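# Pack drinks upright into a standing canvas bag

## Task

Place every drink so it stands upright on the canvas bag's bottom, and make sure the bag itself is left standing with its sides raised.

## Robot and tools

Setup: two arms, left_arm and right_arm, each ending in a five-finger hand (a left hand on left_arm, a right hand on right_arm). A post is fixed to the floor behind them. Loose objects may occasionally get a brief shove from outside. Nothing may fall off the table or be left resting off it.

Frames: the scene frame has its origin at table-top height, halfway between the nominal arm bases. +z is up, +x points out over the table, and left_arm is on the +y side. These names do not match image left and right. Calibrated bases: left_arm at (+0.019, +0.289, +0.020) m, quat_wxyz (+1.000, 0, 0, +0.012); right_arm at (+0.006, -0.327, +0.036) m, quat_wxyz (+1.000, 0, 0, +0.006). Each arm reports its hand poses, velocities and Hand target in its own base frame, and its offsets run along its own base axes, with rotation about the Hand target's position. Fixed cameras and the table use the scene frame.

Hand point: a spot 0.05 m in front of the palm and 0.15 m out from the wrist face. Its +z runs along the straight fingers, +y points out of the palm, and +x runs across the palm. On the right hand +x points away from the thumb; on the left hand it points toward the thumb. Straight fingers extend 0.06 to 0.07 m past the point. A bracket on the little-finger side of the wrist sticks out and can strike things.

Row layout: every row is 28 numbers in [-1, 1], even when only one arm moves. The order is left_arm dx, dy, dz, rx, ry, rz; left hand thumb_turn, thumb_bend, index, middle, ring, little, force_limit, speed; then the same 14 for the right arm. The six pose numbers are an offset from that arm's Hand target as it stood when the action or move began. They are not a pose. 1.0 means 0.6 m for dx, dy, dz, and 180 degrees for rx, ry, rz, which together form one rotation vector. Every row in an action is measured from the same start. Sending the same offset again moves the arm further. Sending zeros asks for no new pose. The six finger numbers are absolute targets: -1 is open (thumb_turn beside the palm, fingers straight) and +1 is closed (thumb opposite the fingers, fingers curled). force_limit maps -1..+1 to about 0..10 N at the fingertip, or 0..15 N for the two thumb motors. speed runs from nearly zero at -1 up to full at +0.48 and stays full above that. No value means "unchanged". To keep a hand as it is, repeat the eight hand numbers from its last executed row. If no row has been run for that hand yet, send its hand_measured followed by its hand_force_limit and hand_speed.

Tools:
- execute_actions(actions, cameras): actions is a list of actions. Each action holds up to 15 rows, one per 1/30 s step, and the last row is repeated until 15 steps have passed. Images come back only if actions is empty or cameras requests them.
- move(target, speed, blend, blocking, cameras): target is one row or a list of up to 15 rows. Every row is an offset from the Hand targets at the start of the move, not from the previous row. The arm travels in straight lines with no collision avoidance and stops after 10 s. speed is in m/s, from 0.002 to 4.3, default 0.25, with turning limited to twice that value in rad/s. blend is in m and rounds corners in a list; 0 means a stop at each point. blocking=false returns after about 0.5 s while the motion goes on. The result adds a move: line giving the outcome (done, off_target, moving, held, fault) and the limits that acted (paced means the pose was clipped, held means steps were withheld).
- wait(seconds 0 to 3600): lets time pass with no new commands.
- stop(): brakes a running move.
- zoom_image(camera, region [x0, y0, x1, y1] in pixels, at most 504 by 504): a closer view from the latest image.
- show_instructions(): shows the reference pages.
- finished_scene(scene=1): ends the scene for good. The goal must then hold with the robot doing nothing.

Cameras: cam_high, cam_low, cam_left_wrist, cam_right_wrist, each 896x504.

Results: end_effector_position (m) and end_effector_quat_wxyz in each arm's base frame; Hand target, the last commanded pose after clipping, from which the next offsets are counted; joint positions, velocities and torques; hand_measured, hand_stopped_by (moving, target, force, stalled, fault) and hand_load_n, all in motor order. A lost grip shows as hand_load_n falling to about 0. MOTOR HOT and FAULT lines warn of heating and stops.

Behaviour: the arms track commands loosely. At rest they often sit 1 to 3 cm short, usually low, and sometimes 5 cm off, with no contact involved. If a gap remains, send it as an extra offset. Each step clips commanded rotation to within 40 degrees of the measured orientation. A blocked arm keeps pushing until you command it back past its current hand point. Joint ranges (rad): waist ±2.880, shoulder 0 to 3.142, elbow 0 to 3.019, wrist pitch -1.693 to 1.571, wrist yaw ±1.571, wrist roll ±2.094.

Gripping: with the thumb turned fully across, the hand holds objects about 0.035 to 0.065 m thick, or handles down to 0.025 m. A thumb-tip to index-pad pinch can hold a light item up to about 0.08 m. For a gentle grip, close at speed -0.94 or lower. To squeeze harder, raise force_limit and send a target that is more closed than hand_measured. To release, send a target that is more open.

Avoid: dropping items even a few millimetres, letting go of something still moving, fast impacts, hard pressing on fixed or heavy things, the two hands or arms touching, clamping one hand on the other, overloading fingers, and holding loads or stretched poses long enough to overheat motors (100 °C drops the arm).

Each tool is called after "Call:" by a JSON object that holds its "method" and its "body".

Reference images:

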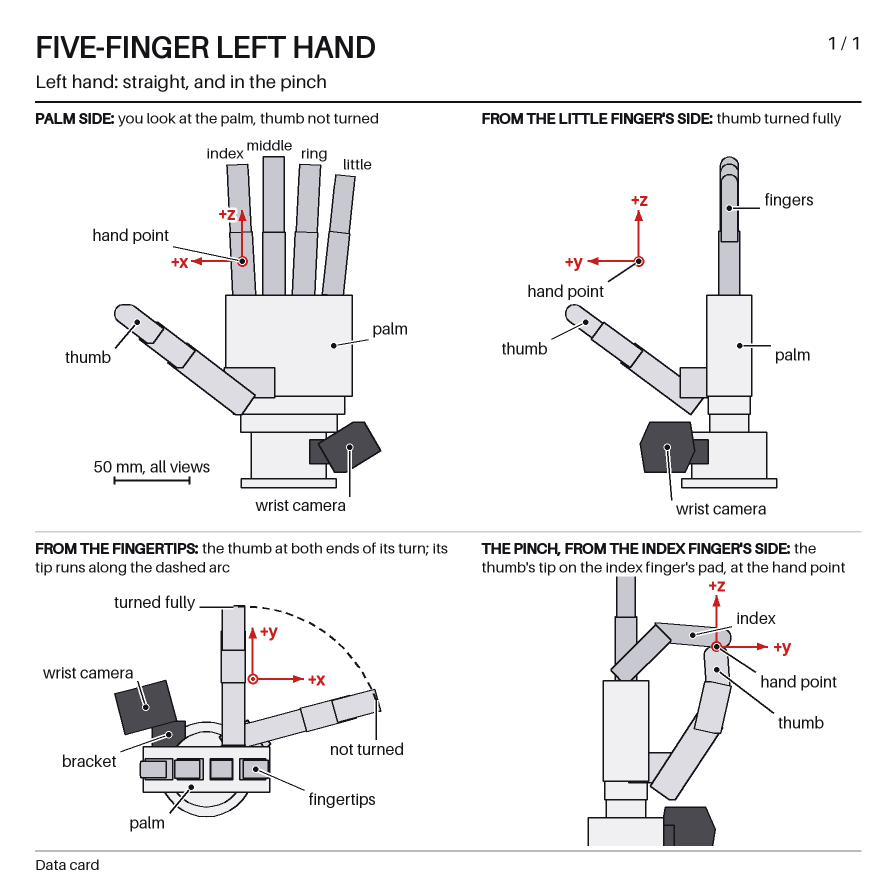

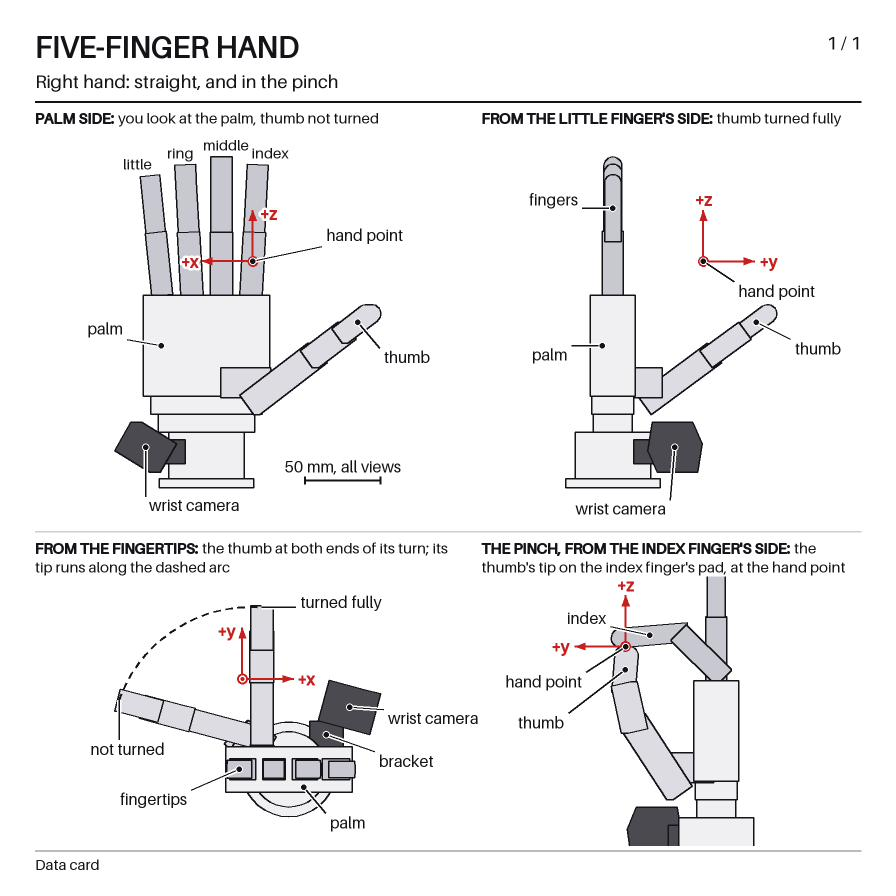

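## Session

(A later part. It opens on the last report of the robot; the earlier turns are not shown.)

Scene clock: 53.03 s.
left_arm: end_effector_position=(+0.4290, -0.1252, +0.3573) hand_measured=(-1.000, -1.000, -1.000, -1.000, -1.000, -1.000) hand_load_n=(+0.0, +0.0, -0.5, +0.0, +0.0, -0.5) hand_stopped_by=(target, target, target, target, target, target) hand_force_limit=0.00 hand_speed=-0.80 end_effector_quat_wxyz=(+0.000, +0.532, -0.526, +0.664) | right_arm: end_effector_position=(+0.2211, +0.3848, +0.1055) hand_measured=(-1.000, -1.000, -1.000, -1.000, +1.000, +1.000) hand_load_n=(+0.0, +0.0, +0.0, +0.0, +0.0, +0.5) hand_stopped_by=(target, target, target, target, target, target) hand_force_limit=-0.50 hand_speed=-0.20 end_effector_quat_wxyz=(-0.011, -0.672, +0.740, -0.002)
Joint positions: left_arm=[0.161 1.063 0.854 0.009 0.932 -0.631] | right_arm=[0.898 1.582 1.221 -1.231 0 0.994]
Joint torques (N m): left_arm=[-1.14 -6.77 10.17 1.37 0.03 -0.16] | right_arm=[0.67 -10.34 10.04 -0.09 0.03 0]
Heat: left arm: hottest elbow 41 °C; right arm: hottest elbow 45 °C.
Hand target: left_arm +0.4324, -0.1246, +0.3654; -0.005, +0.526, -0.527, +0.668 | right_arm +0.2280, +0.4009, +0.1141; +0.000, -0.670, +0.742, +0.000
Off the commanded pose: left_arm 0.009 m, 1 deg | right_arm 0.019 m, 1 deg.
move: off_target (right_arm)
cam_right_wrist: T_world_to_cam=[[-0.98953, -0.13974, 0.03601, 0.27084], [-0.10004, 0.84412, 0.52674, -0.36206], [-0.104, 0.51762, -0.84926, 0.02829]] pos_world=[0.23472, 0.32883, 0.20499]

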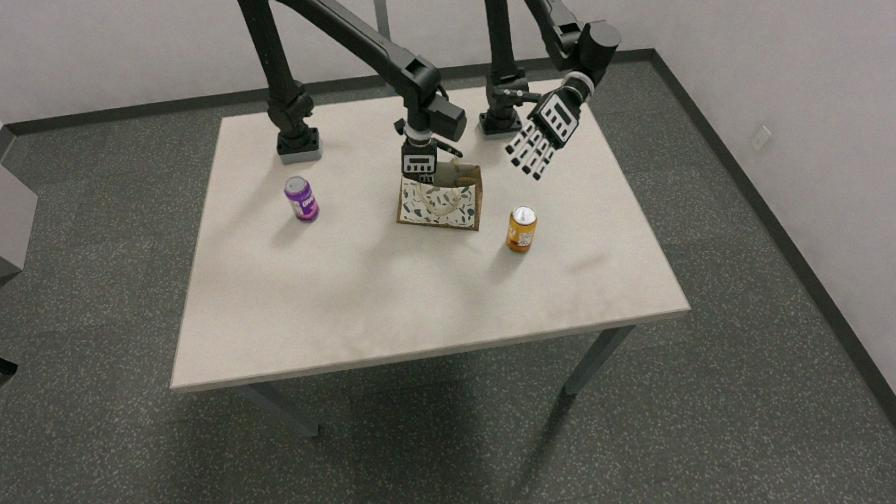

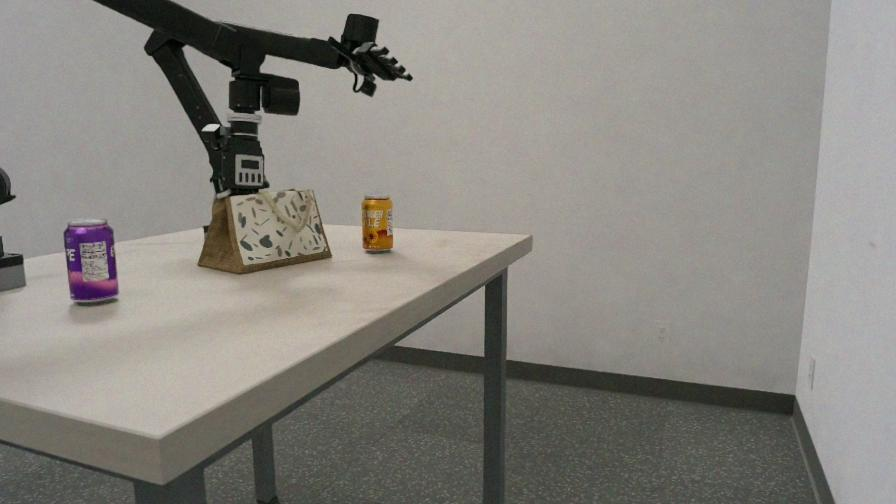

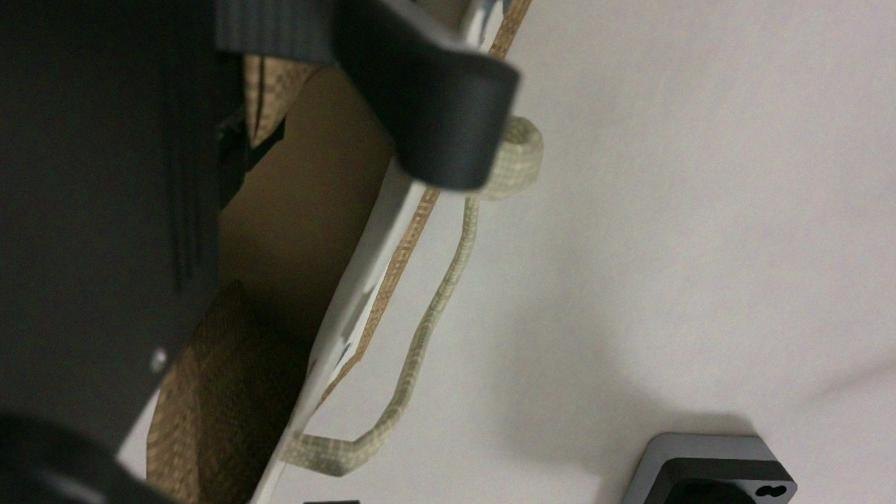

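Call:
{"method": "move", "body": {"target": [[0,0,0,0,0,0,-1,-1,-1,-1,-1,-1,0,-0.8, 0,-0.06,0,0,0,0,-1,-1,-1,-1,1,1,-0.5,-0.2],[0,0,0,0,0,0,-1,-1,-1,-1,-1,-1,0,-0.8, 0,-0.06,0.08,0,0,0,-1,-1,-1,-1,1,1,-0.5,-0.2]], "speed": 0.08, "cameras": ["cam_high","cam_low","cam_right_wrist"]}}

Call:
{"method": "zoom_image", "body": {"camera": "cam_high", "region": [340, 90, 490, 240]}}

Call:
{"method": "zoom_image", "body": {"camera": "cam_low", "region": [150, 90, 350, 290]}}

Call:
{"method": "zoom_image", "body": {"camera": "cam_right_wrist", "region": [180, 0, 560, 380]}}

Scene clock: 57.00 s.
left_arm: end_effector_position=(+0.4290, -0.1252, +0.3573) hand_measured=(-1.000, -1.000, -1.000, -1.000, -1.000, -1.000) hand_load_n=(+0.0, +0.0, +0.0, +0.0, +0.0, +0.0) hand_stopped_by=(target, target, target, target, target, target) hand_force_limit=0.00 hand_speed=-0.80 end_effector_quat_wxyz=(+0.000, +0.532, -0.526, +0.664) | right_arm: end_effector_position=(+0.2163, +0.3569, +0.1434) hand_measured=(-1.000, -1.000, -1.000, -1.000, +1.000, +1.000) hand_load_n=(+0.5, +0.0, +0.0, +0.0, +0.0, +0.0) hand_stopped_by=(target, target, target, target, target, target) hand_force_limit=-0.50 hand_speed=-0.20 end_effector_quat_wxyz=(-0.021, -0.668, +0.744, -0.003)
Joint positions: left_arm=[0.161 1.063 0.854 0.009 0.932 -0.631] | right_arm=[0.865 1.503 1.232 -1.343 0 0.972]
Joint torques (N m): left_arm=[-1.14 -6.77 10.17 1.37 0.03 -0.16] | right_arm=[-1.03 -11.16 10.13 -0.23 0.08 -0.26]
Heat: left arm: hottest elbow 41 °C; right arm: hottest elbow 46 °C.
Hand target: left_arm +0.4324, -0.1246, +0.3654; -0.005, +0.526, -0.527, +0.668 | right_arm +0.2281, +0.3649, +0.1621; +0.000, -0.670, +0.742, +0.000
Off the commanded pose: left_arm 0.009 m, 1 deg | right_arm 0.023 m, 2 deg.
move: off_target (right_arm)
cam_right_wrist: T_world_to_cam=[[-0.99035, -0.12842, 0.05216, 0.25473], [-0.08358, 0.85347, 0.5144, -0.36405], [-0.11057, 0.50508, -0.85596, 0.08132]] pos_world=[0.23083, 0.30234, 0.24359]

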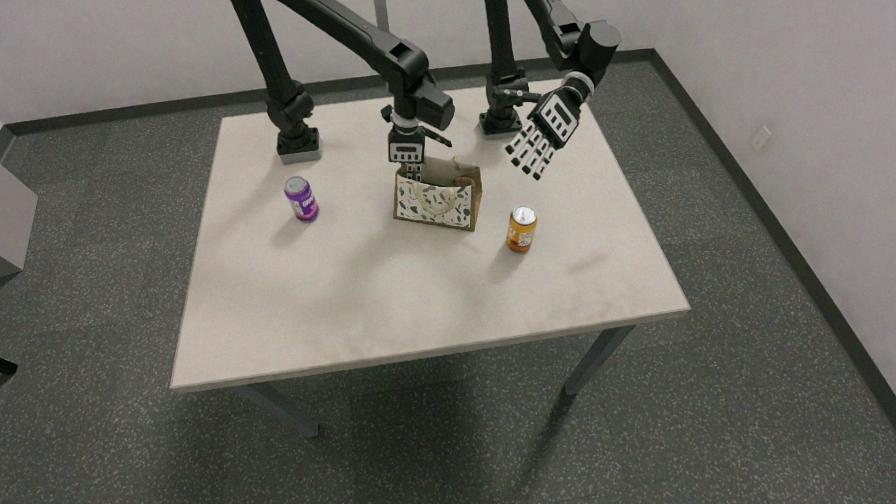

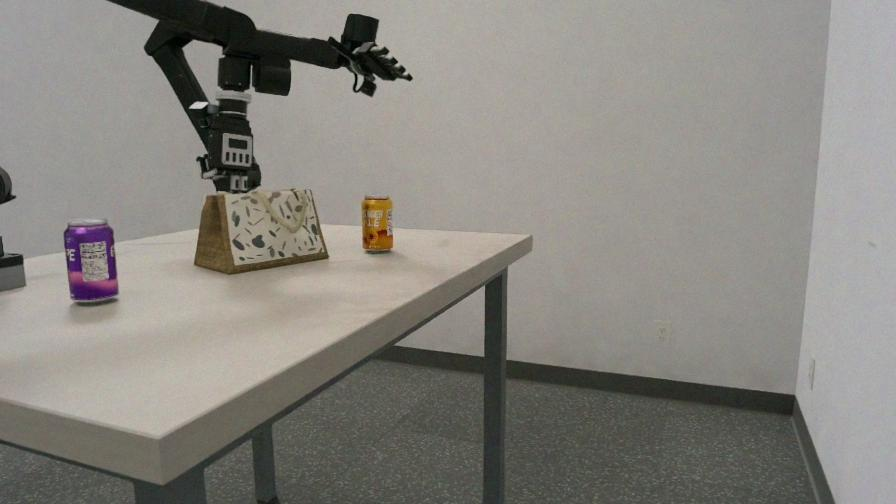

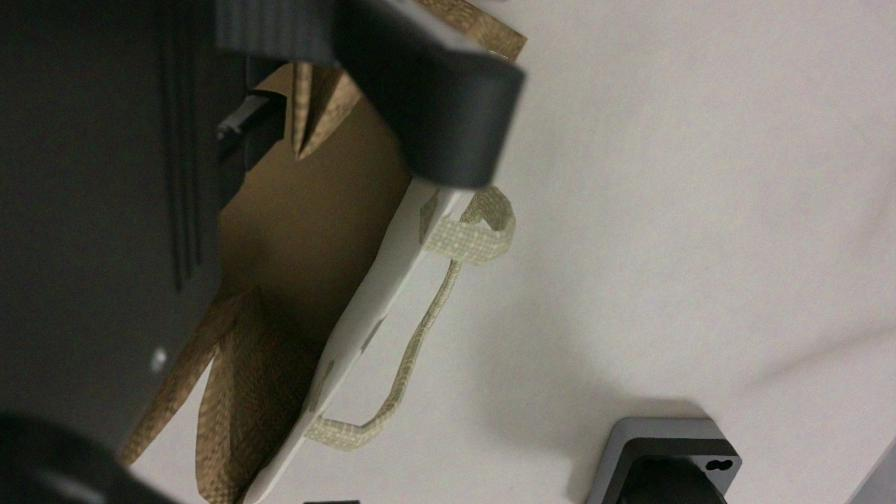

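Scaled by 3.360 from the camera's image (finer frame: 1280x720).

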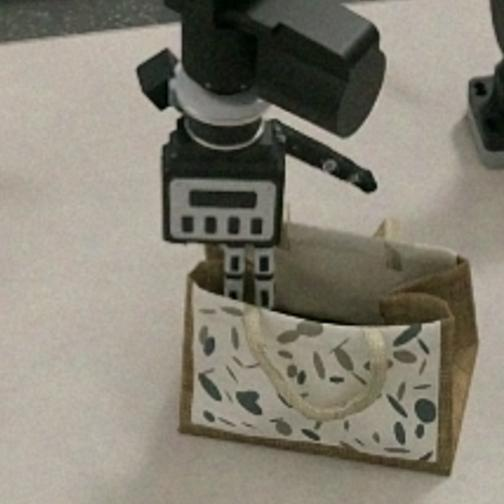

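Scaled by 2.520 from the camera's image (finer frame: 1280x720).

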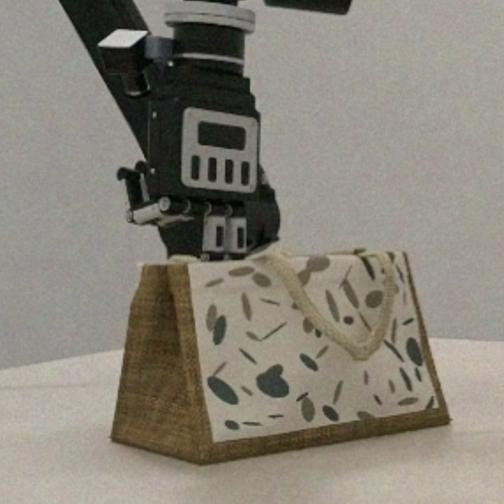

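Scaled by 1.326 from the camera's image (finer frame: 1280x720).

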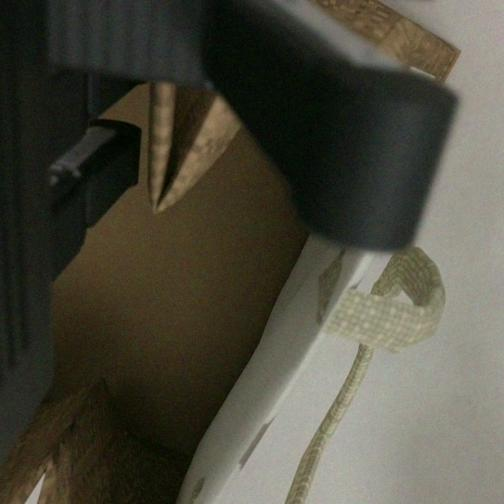

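Call:
{"method": "move", "body": {"target": [0,0,0,0,0,0,-1,-1,-1,-1,-1,-1,0,-0.8, -0.01,-0.01,0.1,0,0,0,-1,-1,-1,-1,1,1,-0.5,-0.2], "speed": 0.08, "cameras": ["cam_high","cam_low","cam_right_wrist"]}}

Call:
{"method": "zoom_image", "body": {"camera": "cam_high", "region": [340, 90, 490, 240]}}

Call:
{"method": "zoom_image", "body": {"camera": "cam_low", "region": [150, 90, 350, 290]}}

Call:
{"method": "zoom_image", "body": {"camera": "cam_right_wrist", "region": [180, 0, 560, 380]}}

Scene clock: 58.70 s.
left_arm: end_effector_position=(+0.4290, -0.1252, +0.3573) hand_measured=(-1.000, -1.000, -1.000, -1.000, -1.000, -1.000) hand_load_n=(+0.0, +0.0, +0.0, -0.5, +0.0, +0.0) hand_stopped_by=(target, target, target, target, target, target) hand_force_limit=0.00 hand_speed=-0.80 end_effector_quat_wxyz=(+0.000, +0.532, -0.526, +0.664) | right_arm: end_effector_position=(+0.2122, +0.3520, +0.2014) hand_measured=(-1.000, -1.000, -1.000, -1.000, +1.000, +1.000) hand_load_n=(+0.0, +0.0, +0.0, +0.0, +0.0, +0.0) hand_stopped_by=(target, target, target, target, target, target) hand_force_limit=-0.50 hand_speed=-0.20 end_effector_quat_wxyz=(-0.023, -0.668, +0.744, -0.003)
Joint positions: left_arm=[0.161 1.063 0.854 0.009 0.932 -0.631] | right_arm=[0.865 1.46 1.34 -1.498 0 0.972]
Joint torques (N m): left_arm=[-1.14 -6.77 10.17 1.36 0.03 -0.15] | right_arm=[-0.79 -10.93 10.58 -0.14 0.07 -0.25]
Heat: left arm: hottest elbow 42 °C; right arm: hottest elbow 46 °C.
Hand target: left_arm +0.4324, -0.1246, +0.3654; -0.005, +0.526, -0.527, +0.668 | right_arm +0.2221, +0.3588, +0.2220; +0.000, -0.670, +0.742, +0.000
Off the commanded pose: left_arm 0.009 m, 1 deg | right_arm 0.024 m, 3 deg.
move: off_target (right_arm)
cam_right_wrist: T_world_to_cam=[[-0.99021, -0.12823, 0.05523, 0.24624], [-0.08218, 0.85512, 0.51188, -0.39047], [-0.11287, 0.50233, -0.85728, 0.13463]] pos_world=[0.22694, 0.29784, 0.30169]

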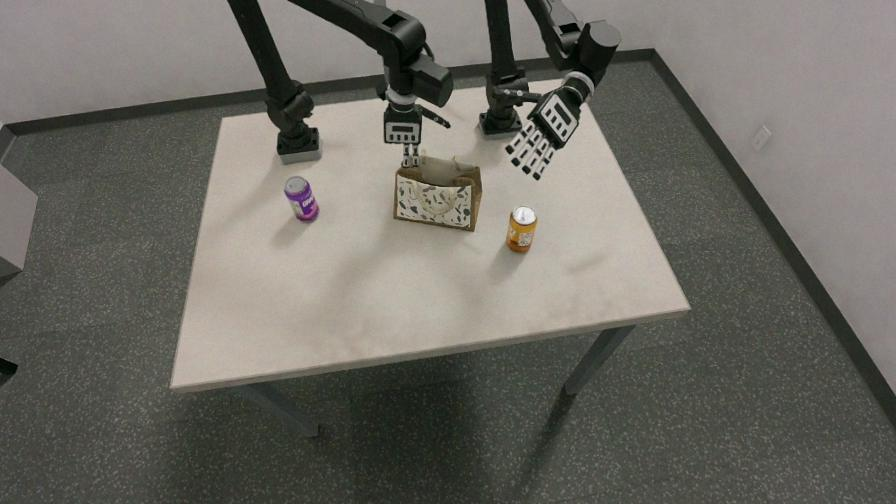

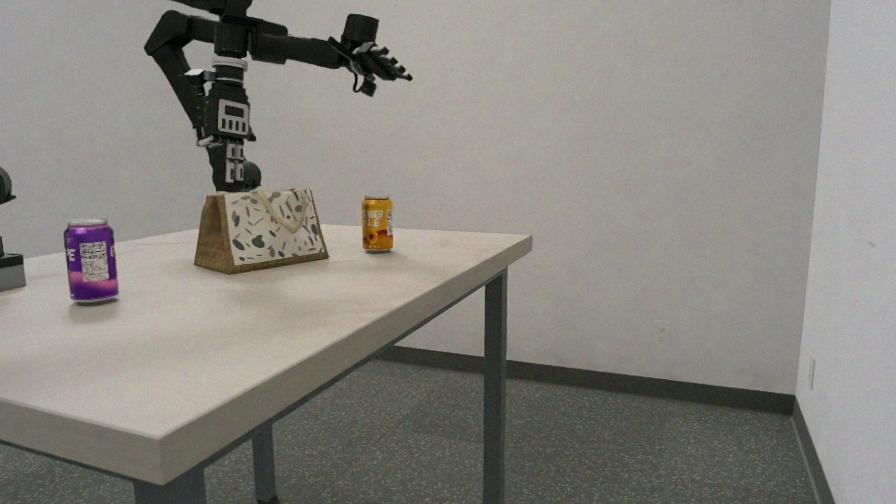

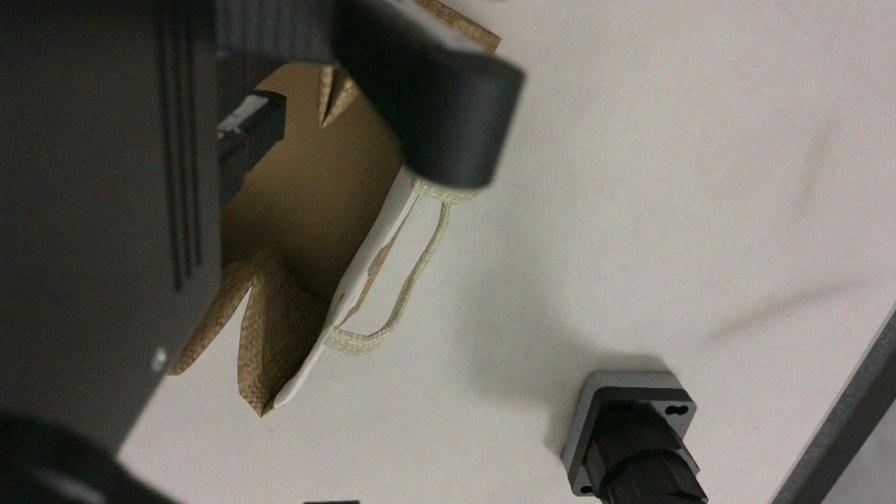

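Scaled by 3.360 from the camera's image (finer frame: 1280x720).

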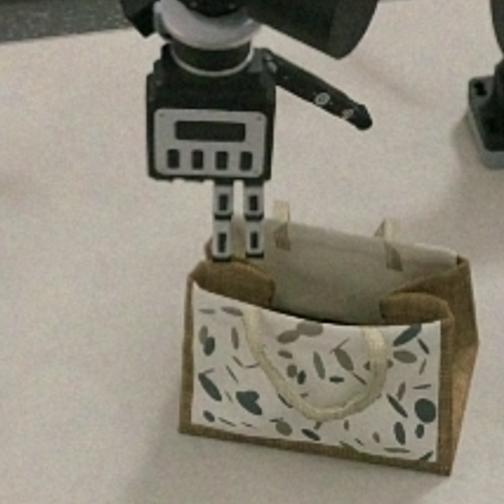

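Scaled by 2.520 from the camera's image (finer frame: 1280x720).

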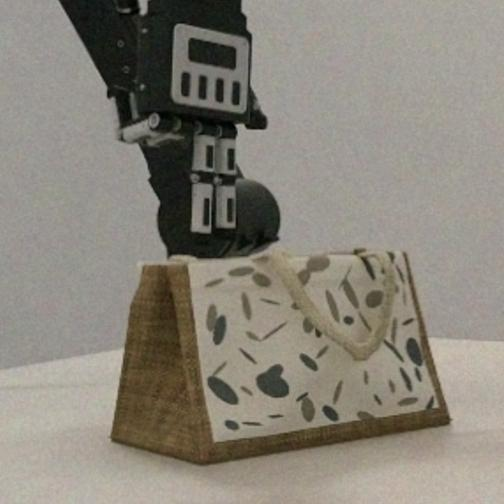

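Scaled by 1.326 from the camera's image (finer frame: 1280x720).

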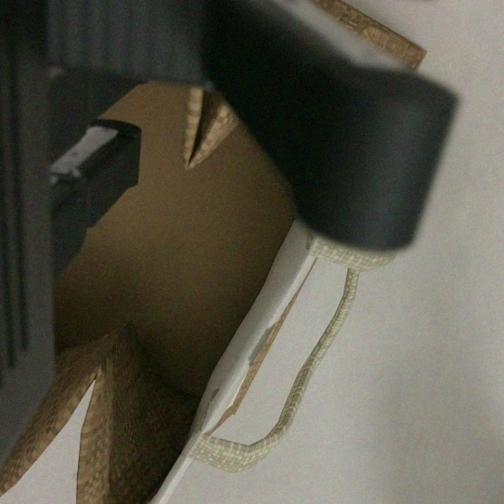

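Call:
{"method": "zoom_image", "body": {"camera": "cam_high", "region": [260, 150, 360, 240]}}

Call:
{"method": "zoom_image", "body": {"camera": "cam_low", "region": [30, 190, 160, 330]}}

Call:
{"method": "zoom_image", "body": {"camera": "cam_low", "region": [330, 170, 430, 280]}}

Call:
{"method": "zoom_image", "body": {"camera": "cam_high", "region": [470, 180, 570, 270]}}

Scaled by 5.040 from the camera's image (finer frame: 1280x720).

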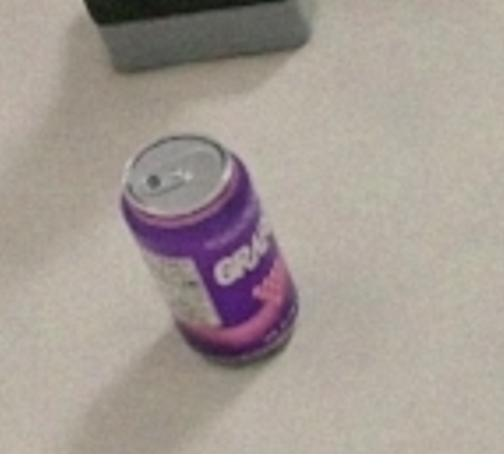

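Scaled by 3.600 from the camera's image (finer frame: 1280x720).

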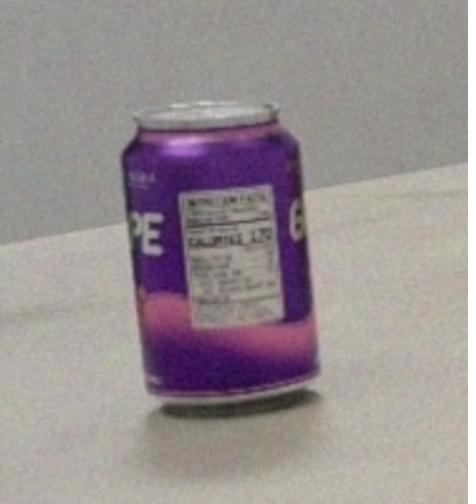

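Scaled by 4.582 from the camera's image (finer frame: 1280x720).

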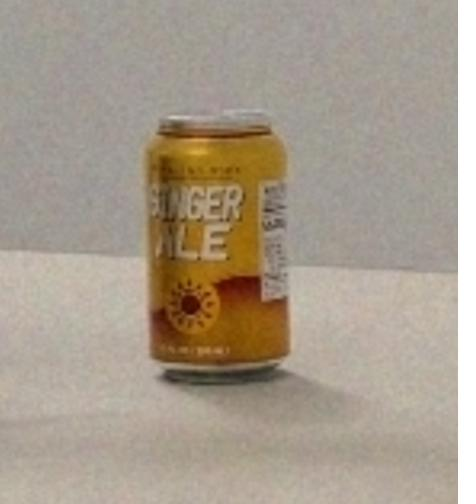

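Scaled by 5.040 from the camera's image (finer frame: 1280x720).

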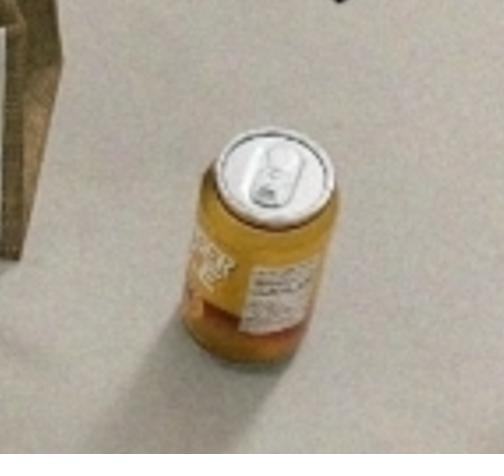

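Call:
{"method": "move", "body": {"target": [[0,0,0,0,0,0,-1,-1,-1,-1,-1,-1,0,-0.8, 0,-0.05,0.1,0,0,0,-1,-1,-1,-1,1,1,-0.5,-0.2],[0,0,0,0,0,0,-1,-1,-1,-1,-1,-1,0,-0.8, 0.036,-0.543,0.0,0.141,-0.228,0.3946,1,-1,-0.6,-0.6,1,1,-0.5,-0.2]], "speed": 0.2, "cameras": ["cam_high","cam_low","cam_right_wrist"]}}

Scene clock: 69.43 s.
left_arm: end_effector_position=(+0.4290, -0.1252, +0.3573) hand_measured=(-1.000, -1.000, -1.000, -1.000, -1.000, -1.000) hand_load_n=(+0.0, +0.0, +0.0, +0.0, -0.5, +0.0) hand_stopped_by=(target, target, target, target, target, target) hand_force_limit=0.00 hand_speed=-0.80 end_effector_quat_wxyz=(+0.000, +0.532, -0.526, +0.664) | right_arm: end_effector_position=(+0.2421, +0.0358, +0.2212) hand_measured=(+1.000, -1.000, -0.600, -0.600, +1.000, +1.000) hand_load_n=(+0.0, +0.0, +0.0, +0.0, +0.0, +0.0) hand_stopped_by=(target, target, target, target, target, target) hand_force_limit=-0.50 hand_speed=-0.20 end_effector_quat_wxyz=(-0.375, +0.910, -0.164, +0.070)
Joint positions: left_arm=[0.161 1.063 0.854 0.009 0.932 -0.631] | right_arm=[-0.259 0.948 0.94 -1.461 -0.778 -1.431]
Joint torques (N m): left_arm=[-1.2 -6.83 10.18 1.36 0.03 -0.16] | right_arm=[-1.2 -2.67 8.16 0.08 -0.75 -0.24]
Heat: left arm: hottest elbow 42 °C; right arm: hottest elbow 47 °C.
Hand target: left_arm +0.4324, -0.1246, +0.3654; -0.005, +0.526, -0.527, +0.668 | right_arm +0.2437, +0.0330, +0.2221; -0.377, +0.909, -0.165, +0.069
Off the commanded pose: left_arm 0.009 m, 1 deg | right_arm 0.003 m, 0 deg.
move: done
cam_right_wrist: T_world_to_cam=[[-0.02439, -0.74151, -0.6705, 0.18289], [-0.94984, -0.19198, 0.24687, 0.17841], [-0.31177, 0.64289, -0.69964, 0.32215]] pos_world=[0.27436, -0.03724, 0.30398]

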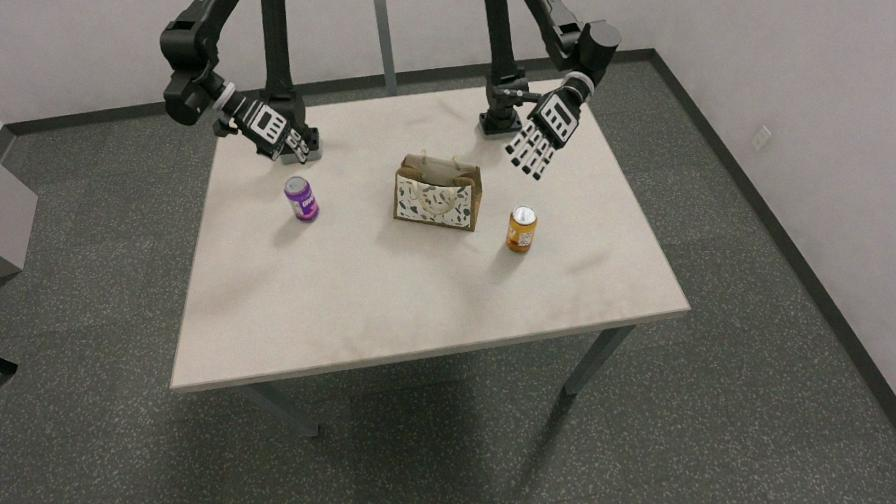

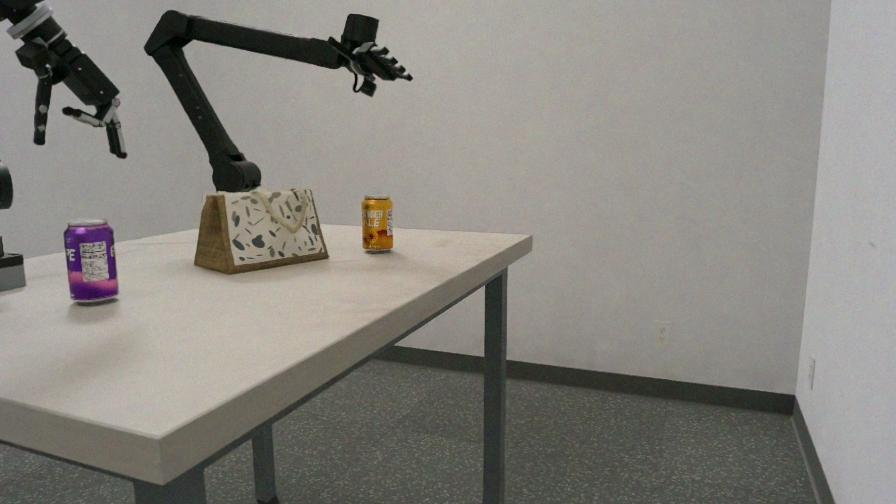

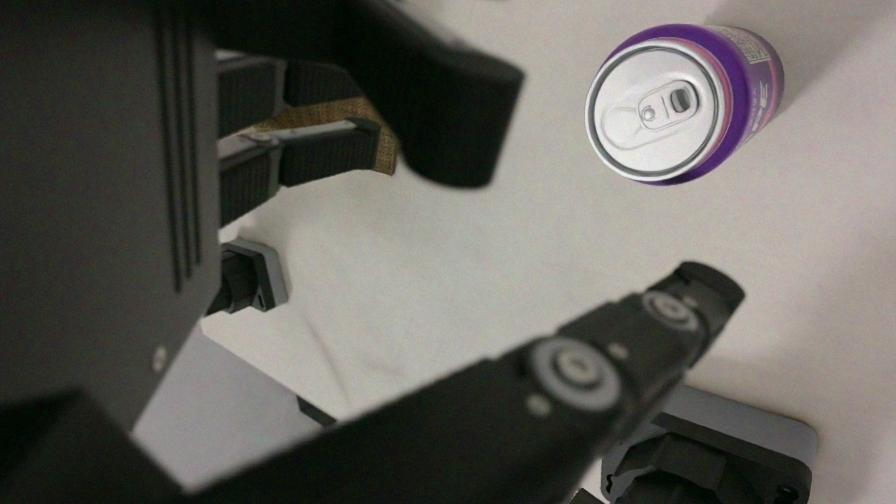

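Call:
{"method": "zoom_image", "body": {"camera": "cam_high", "region": [200, 60, 350, 230]}}

Call:
{"method": "zoom_image", "body": {"camera": "cam_low", "region": [0, 20, 160, 320]}}

Scaled by 2.965 from the camera's image (finer frame: 1280x720).

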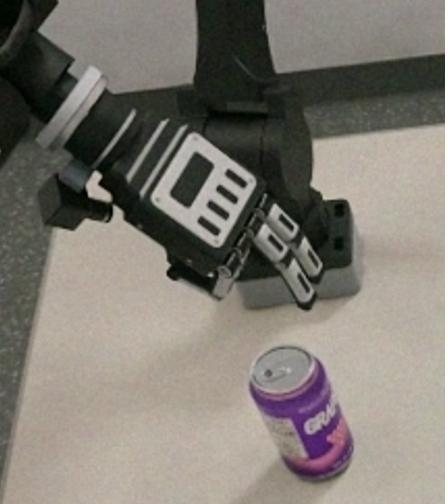

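Scaled by 1.680 from the camera's image (finer frame: 1280x720).

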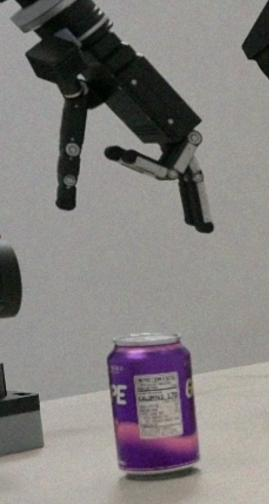

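Call:
{"method": "move", "body": {"target": [0,0,0,0,0,0,-1,-1,-1,-1,-1,-1,0,-0.8, 0.0205,-0.0023,-0.1,0,0,0,1,-1,-0.6,-0.6,1,1,-0.5,-0.2], "speed": 0.1, "cameras": ["cam_high","cam_low","cam_right_wrist"]}}

Call:
{"method": "zoom_image", "body": {"camera": "cam_high", "region": [200, 60, 350, 230]}}

Call:
{"method": "zoom_image", "body": {"camera": "cam_low", "region": [0, 60, 160, 320]}}

Scene clock: 72.83 s.
left_arm: end_effector_position=(+0.4290, -0.1252, +0.3573) hand_measured=(-1.000, -1.000, -1.000, -1.000, -1.000, -1.000) hand_load_n=(+0.0, +0.0, +0.0, +0.0, +0.0, +0.0) hand_stopped_by=(target, target, target, target, target, target) hand_force_limit=0.00 hand_speed=-0.80 end_effector_quat_wxyz=(+0.000, +0.532, -0.526, +0.664) | right_arm: end_effector_position=(+0.2549, +0.0324, +0.1660) hand_measured=(+1.000, -1.000, -0.600, -0.600, +1.000, +1.000) hand_load_n=(+0.0, +0.0, +0.0, +0.0, +0.0, +0.0) hand_stopped_by=(target, target, target, target, target, target) hand_force_limit=-0.50 hand_speed=-0.20 end_effector_quat_wxyz=(-0.375, +0.910, -0.164, +0.070)
Joint positions: left_arm=[0.161 1.063 0.854 0.009 0.932 -0.631] | right_arm=[-0.259 1.002 0.827 -1.294 -0.778 -1.431]
Joint torques (N m): left_arm=[-1.14 -6.83 10.17 1.37 0.03 -0.16] | right_arm=[-0.44 -3.37 7.04 0.81 -0.71 -0.14]
Heat: left arm: hottest elbow 43 °C; right arm: hottest elbow 47 °C.
Hand target: left_arm +0.4324, -0.1246, +0.3654; -0.005, +0.526, -0.527, +0.668 | right_arm +0.2559, +0.0316, +0.1621; -0.377, +0.909, -0.166, +0.069
Off the commanded pose: left_arm 0.009 m, 1 deg | right_arm 0.004 m, 0 deg.
move: done
cam_right_wrist: T_world_to_cam=[[-0.02471, -0.74144, -0.67057, 0.14372], [-0.94974, -0.19198, 0.24727, 0.20353], [-0.31207, 0.64298, -0.69943, 0.2897]] pos_world=[0.28726, -0.04064, 0.24868]

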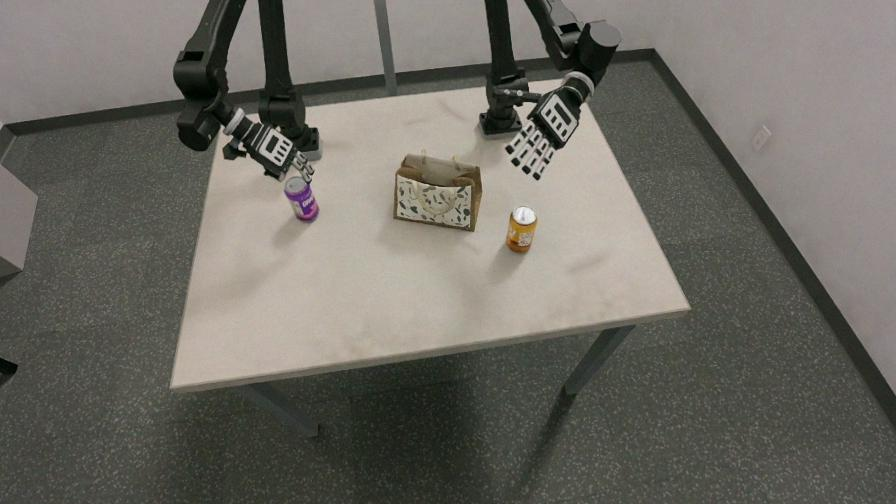

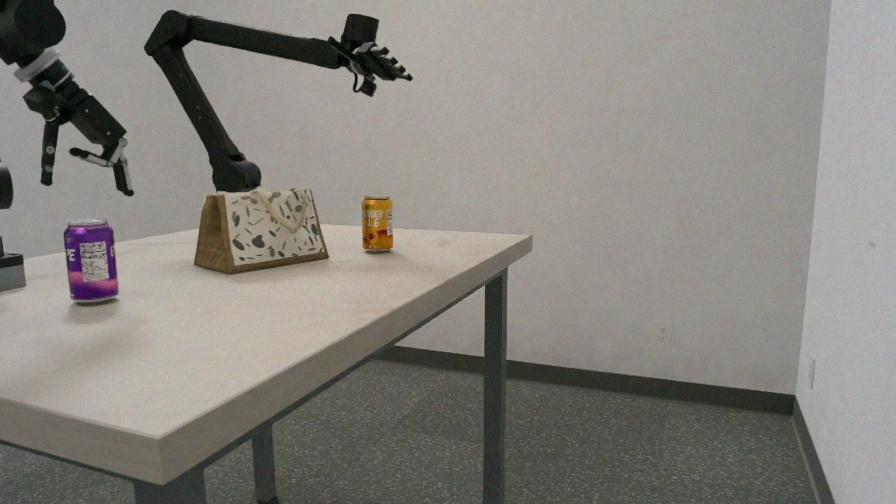

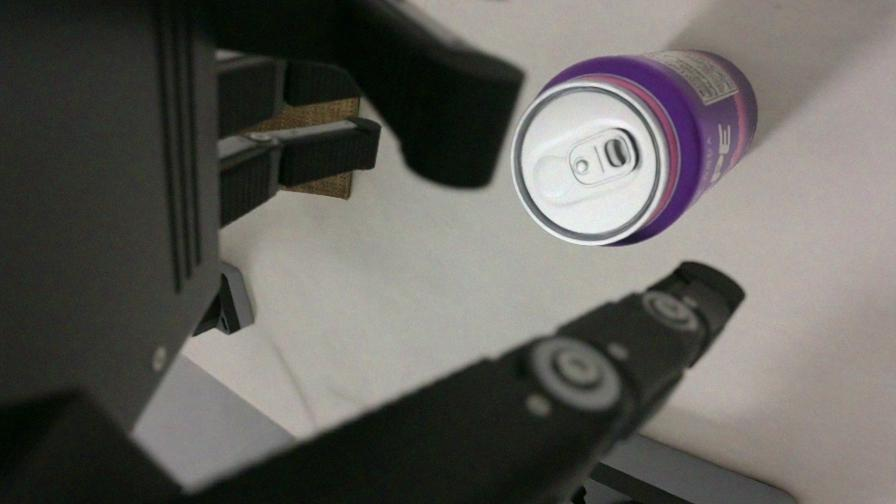

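Scaled by 2.965 from the camera's image (finer frame: 1280x720).

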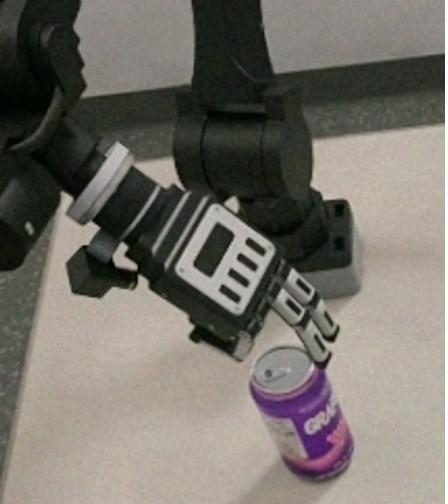

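Scaled by 1.938 from the camera's image (finer frame: 1280x720).

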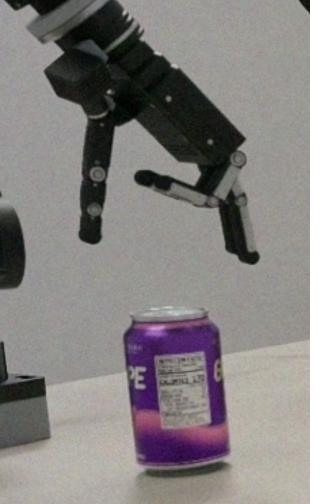

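Call:
{"method": "move", "body": {"target": [0,0,0,0,0,0,-1,-1,-1,-1,-1,-1,0,-0.8, -0.0077,0.0082,-0.075,0,0,0,1,-1,-0.6,-0.6,1,1,-0.5,-0.2], "speed": 0.08, "cameras": ["cam_high","cam_low","cam_right_wrist"]}}

Call:
{"method": "zoom_image", "body": {"camera": "cam_high", "region": [200, 60, 350, 230]}}

Call:
{"method": "zoom_image", "body": {"camera": "cam_low", "region": [0, 60, 160, 320]}}

Scene clock: 77.50 s.
left_arm: end_effector_position=(+0.4290, -0.1252, +0.3573) hand_measured=(-1.000, -1.000, -1.000, -1.000, -1.000, -1.000) hand_load_n=(+0.0, -0.5, +0.0, +0.0, +0.0, +0.0) hand_stopped_by=(target, target, target, target, target, target) hand_force_limit=0.00 hand_speed=-0.80 end_effector_quat_wxyz=(+0.000, +0.532, -0.526, +0.664) | right_arm: end_effector_position=(+0.2523, +0.0332, +0.1212) hand_measured=(+1.000, -1.000, -0.600, -0.600, +1.000, +1.000) hand_load_n=(+0.0, +0.0, +0.0, +0.0, +0.0, +0.0) hand_stopped_by=(target, target, target, target, target, target) hand_force_limit=-0.50 hand_speed=-0.20 end_effector_quat_wxyz=(-0.375, +0.909, -0.163, +0.076)
Joint positions: left_arm=[0.161 1.063 0.854 0.009 0.932 -0.631] | right_arm=[-0.259 1.016 0.715 -1.152 -0.778 -1.427]
Joint torques (N m): left_arm=[-1.14 -6.83 10.17 1.36 0.03 -0.16] | right_arm=[0.73 -3.08 6.75 0.84 -0.66 0]
Heat: left arm: hottest elbow 43 °C; right arm: hottest elbow 47 °C.
Hand target: left_arm +0.4324, -0.1246, +0.3654; -0.005, +0.526, -0.527, +0.668 | right_arm +0.2513, +0.0365, +0.1170; -0.377, +0.909, -0.166, +0.069
Off the commanded pose: left_arm 0.009 m, 1 deg | right_arm 0.005 m, 1 deg.
move: done
cam_right_wrist: T_world_to_cam=[[-0.01851, -0.74334, -0.66866, 0.11244], [-0.95321, -0.18872, 0.23618, 0.21429], [-0.30175, 0.64175, -0.70506, 0.25517]] pos_world=[0.28334, -0.03974, 0.20448]

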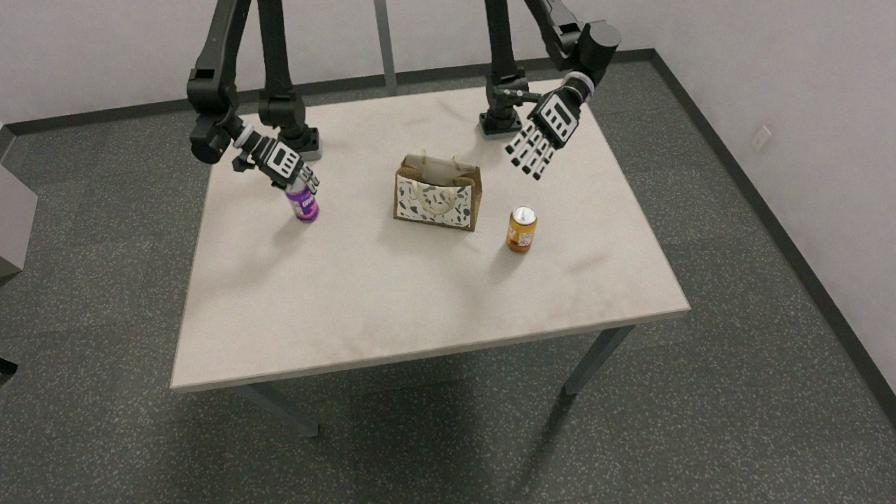

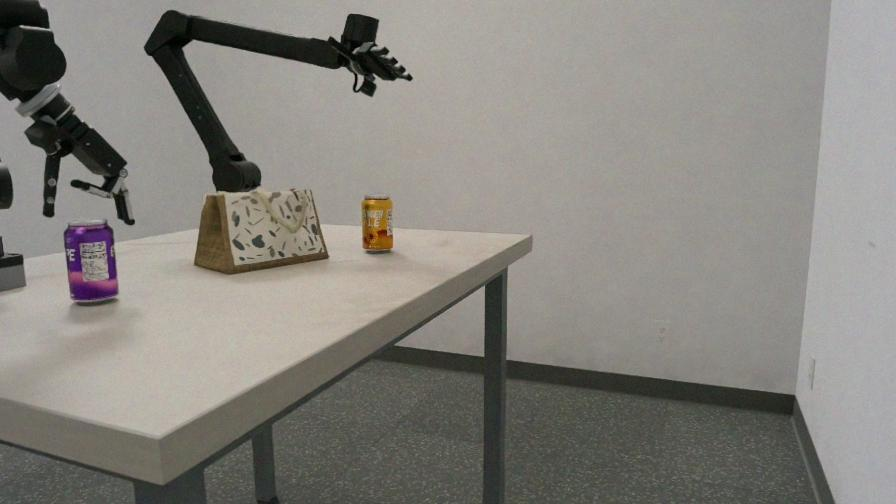

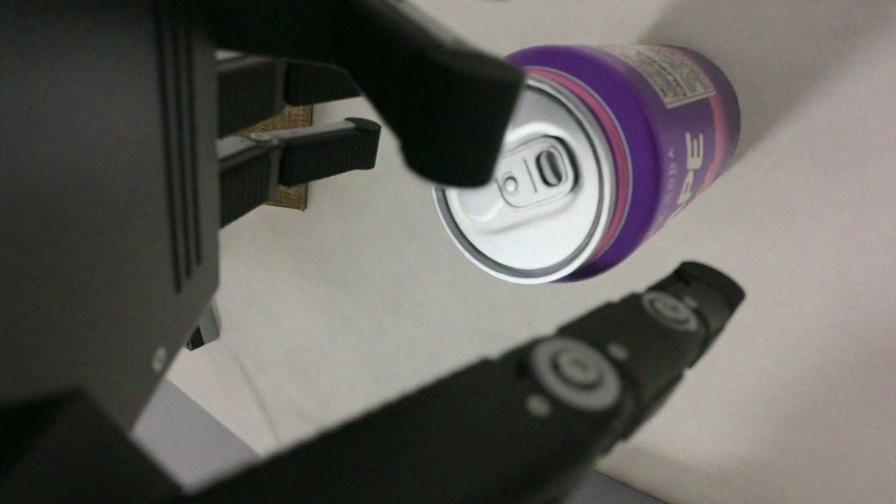

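Scaled by 2.965 from the camera's image (finer frame: 1280x720).

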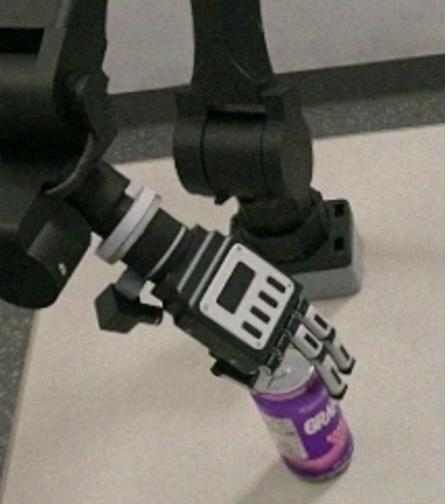

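Scaled by 1.938 from the camera's image (finer frame: 1280x720).

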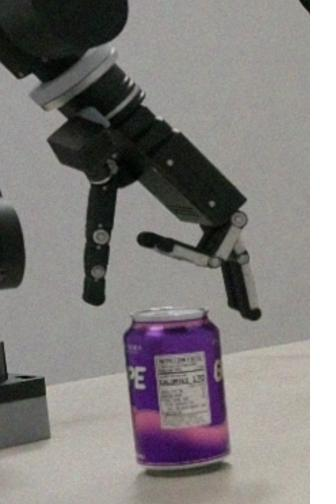

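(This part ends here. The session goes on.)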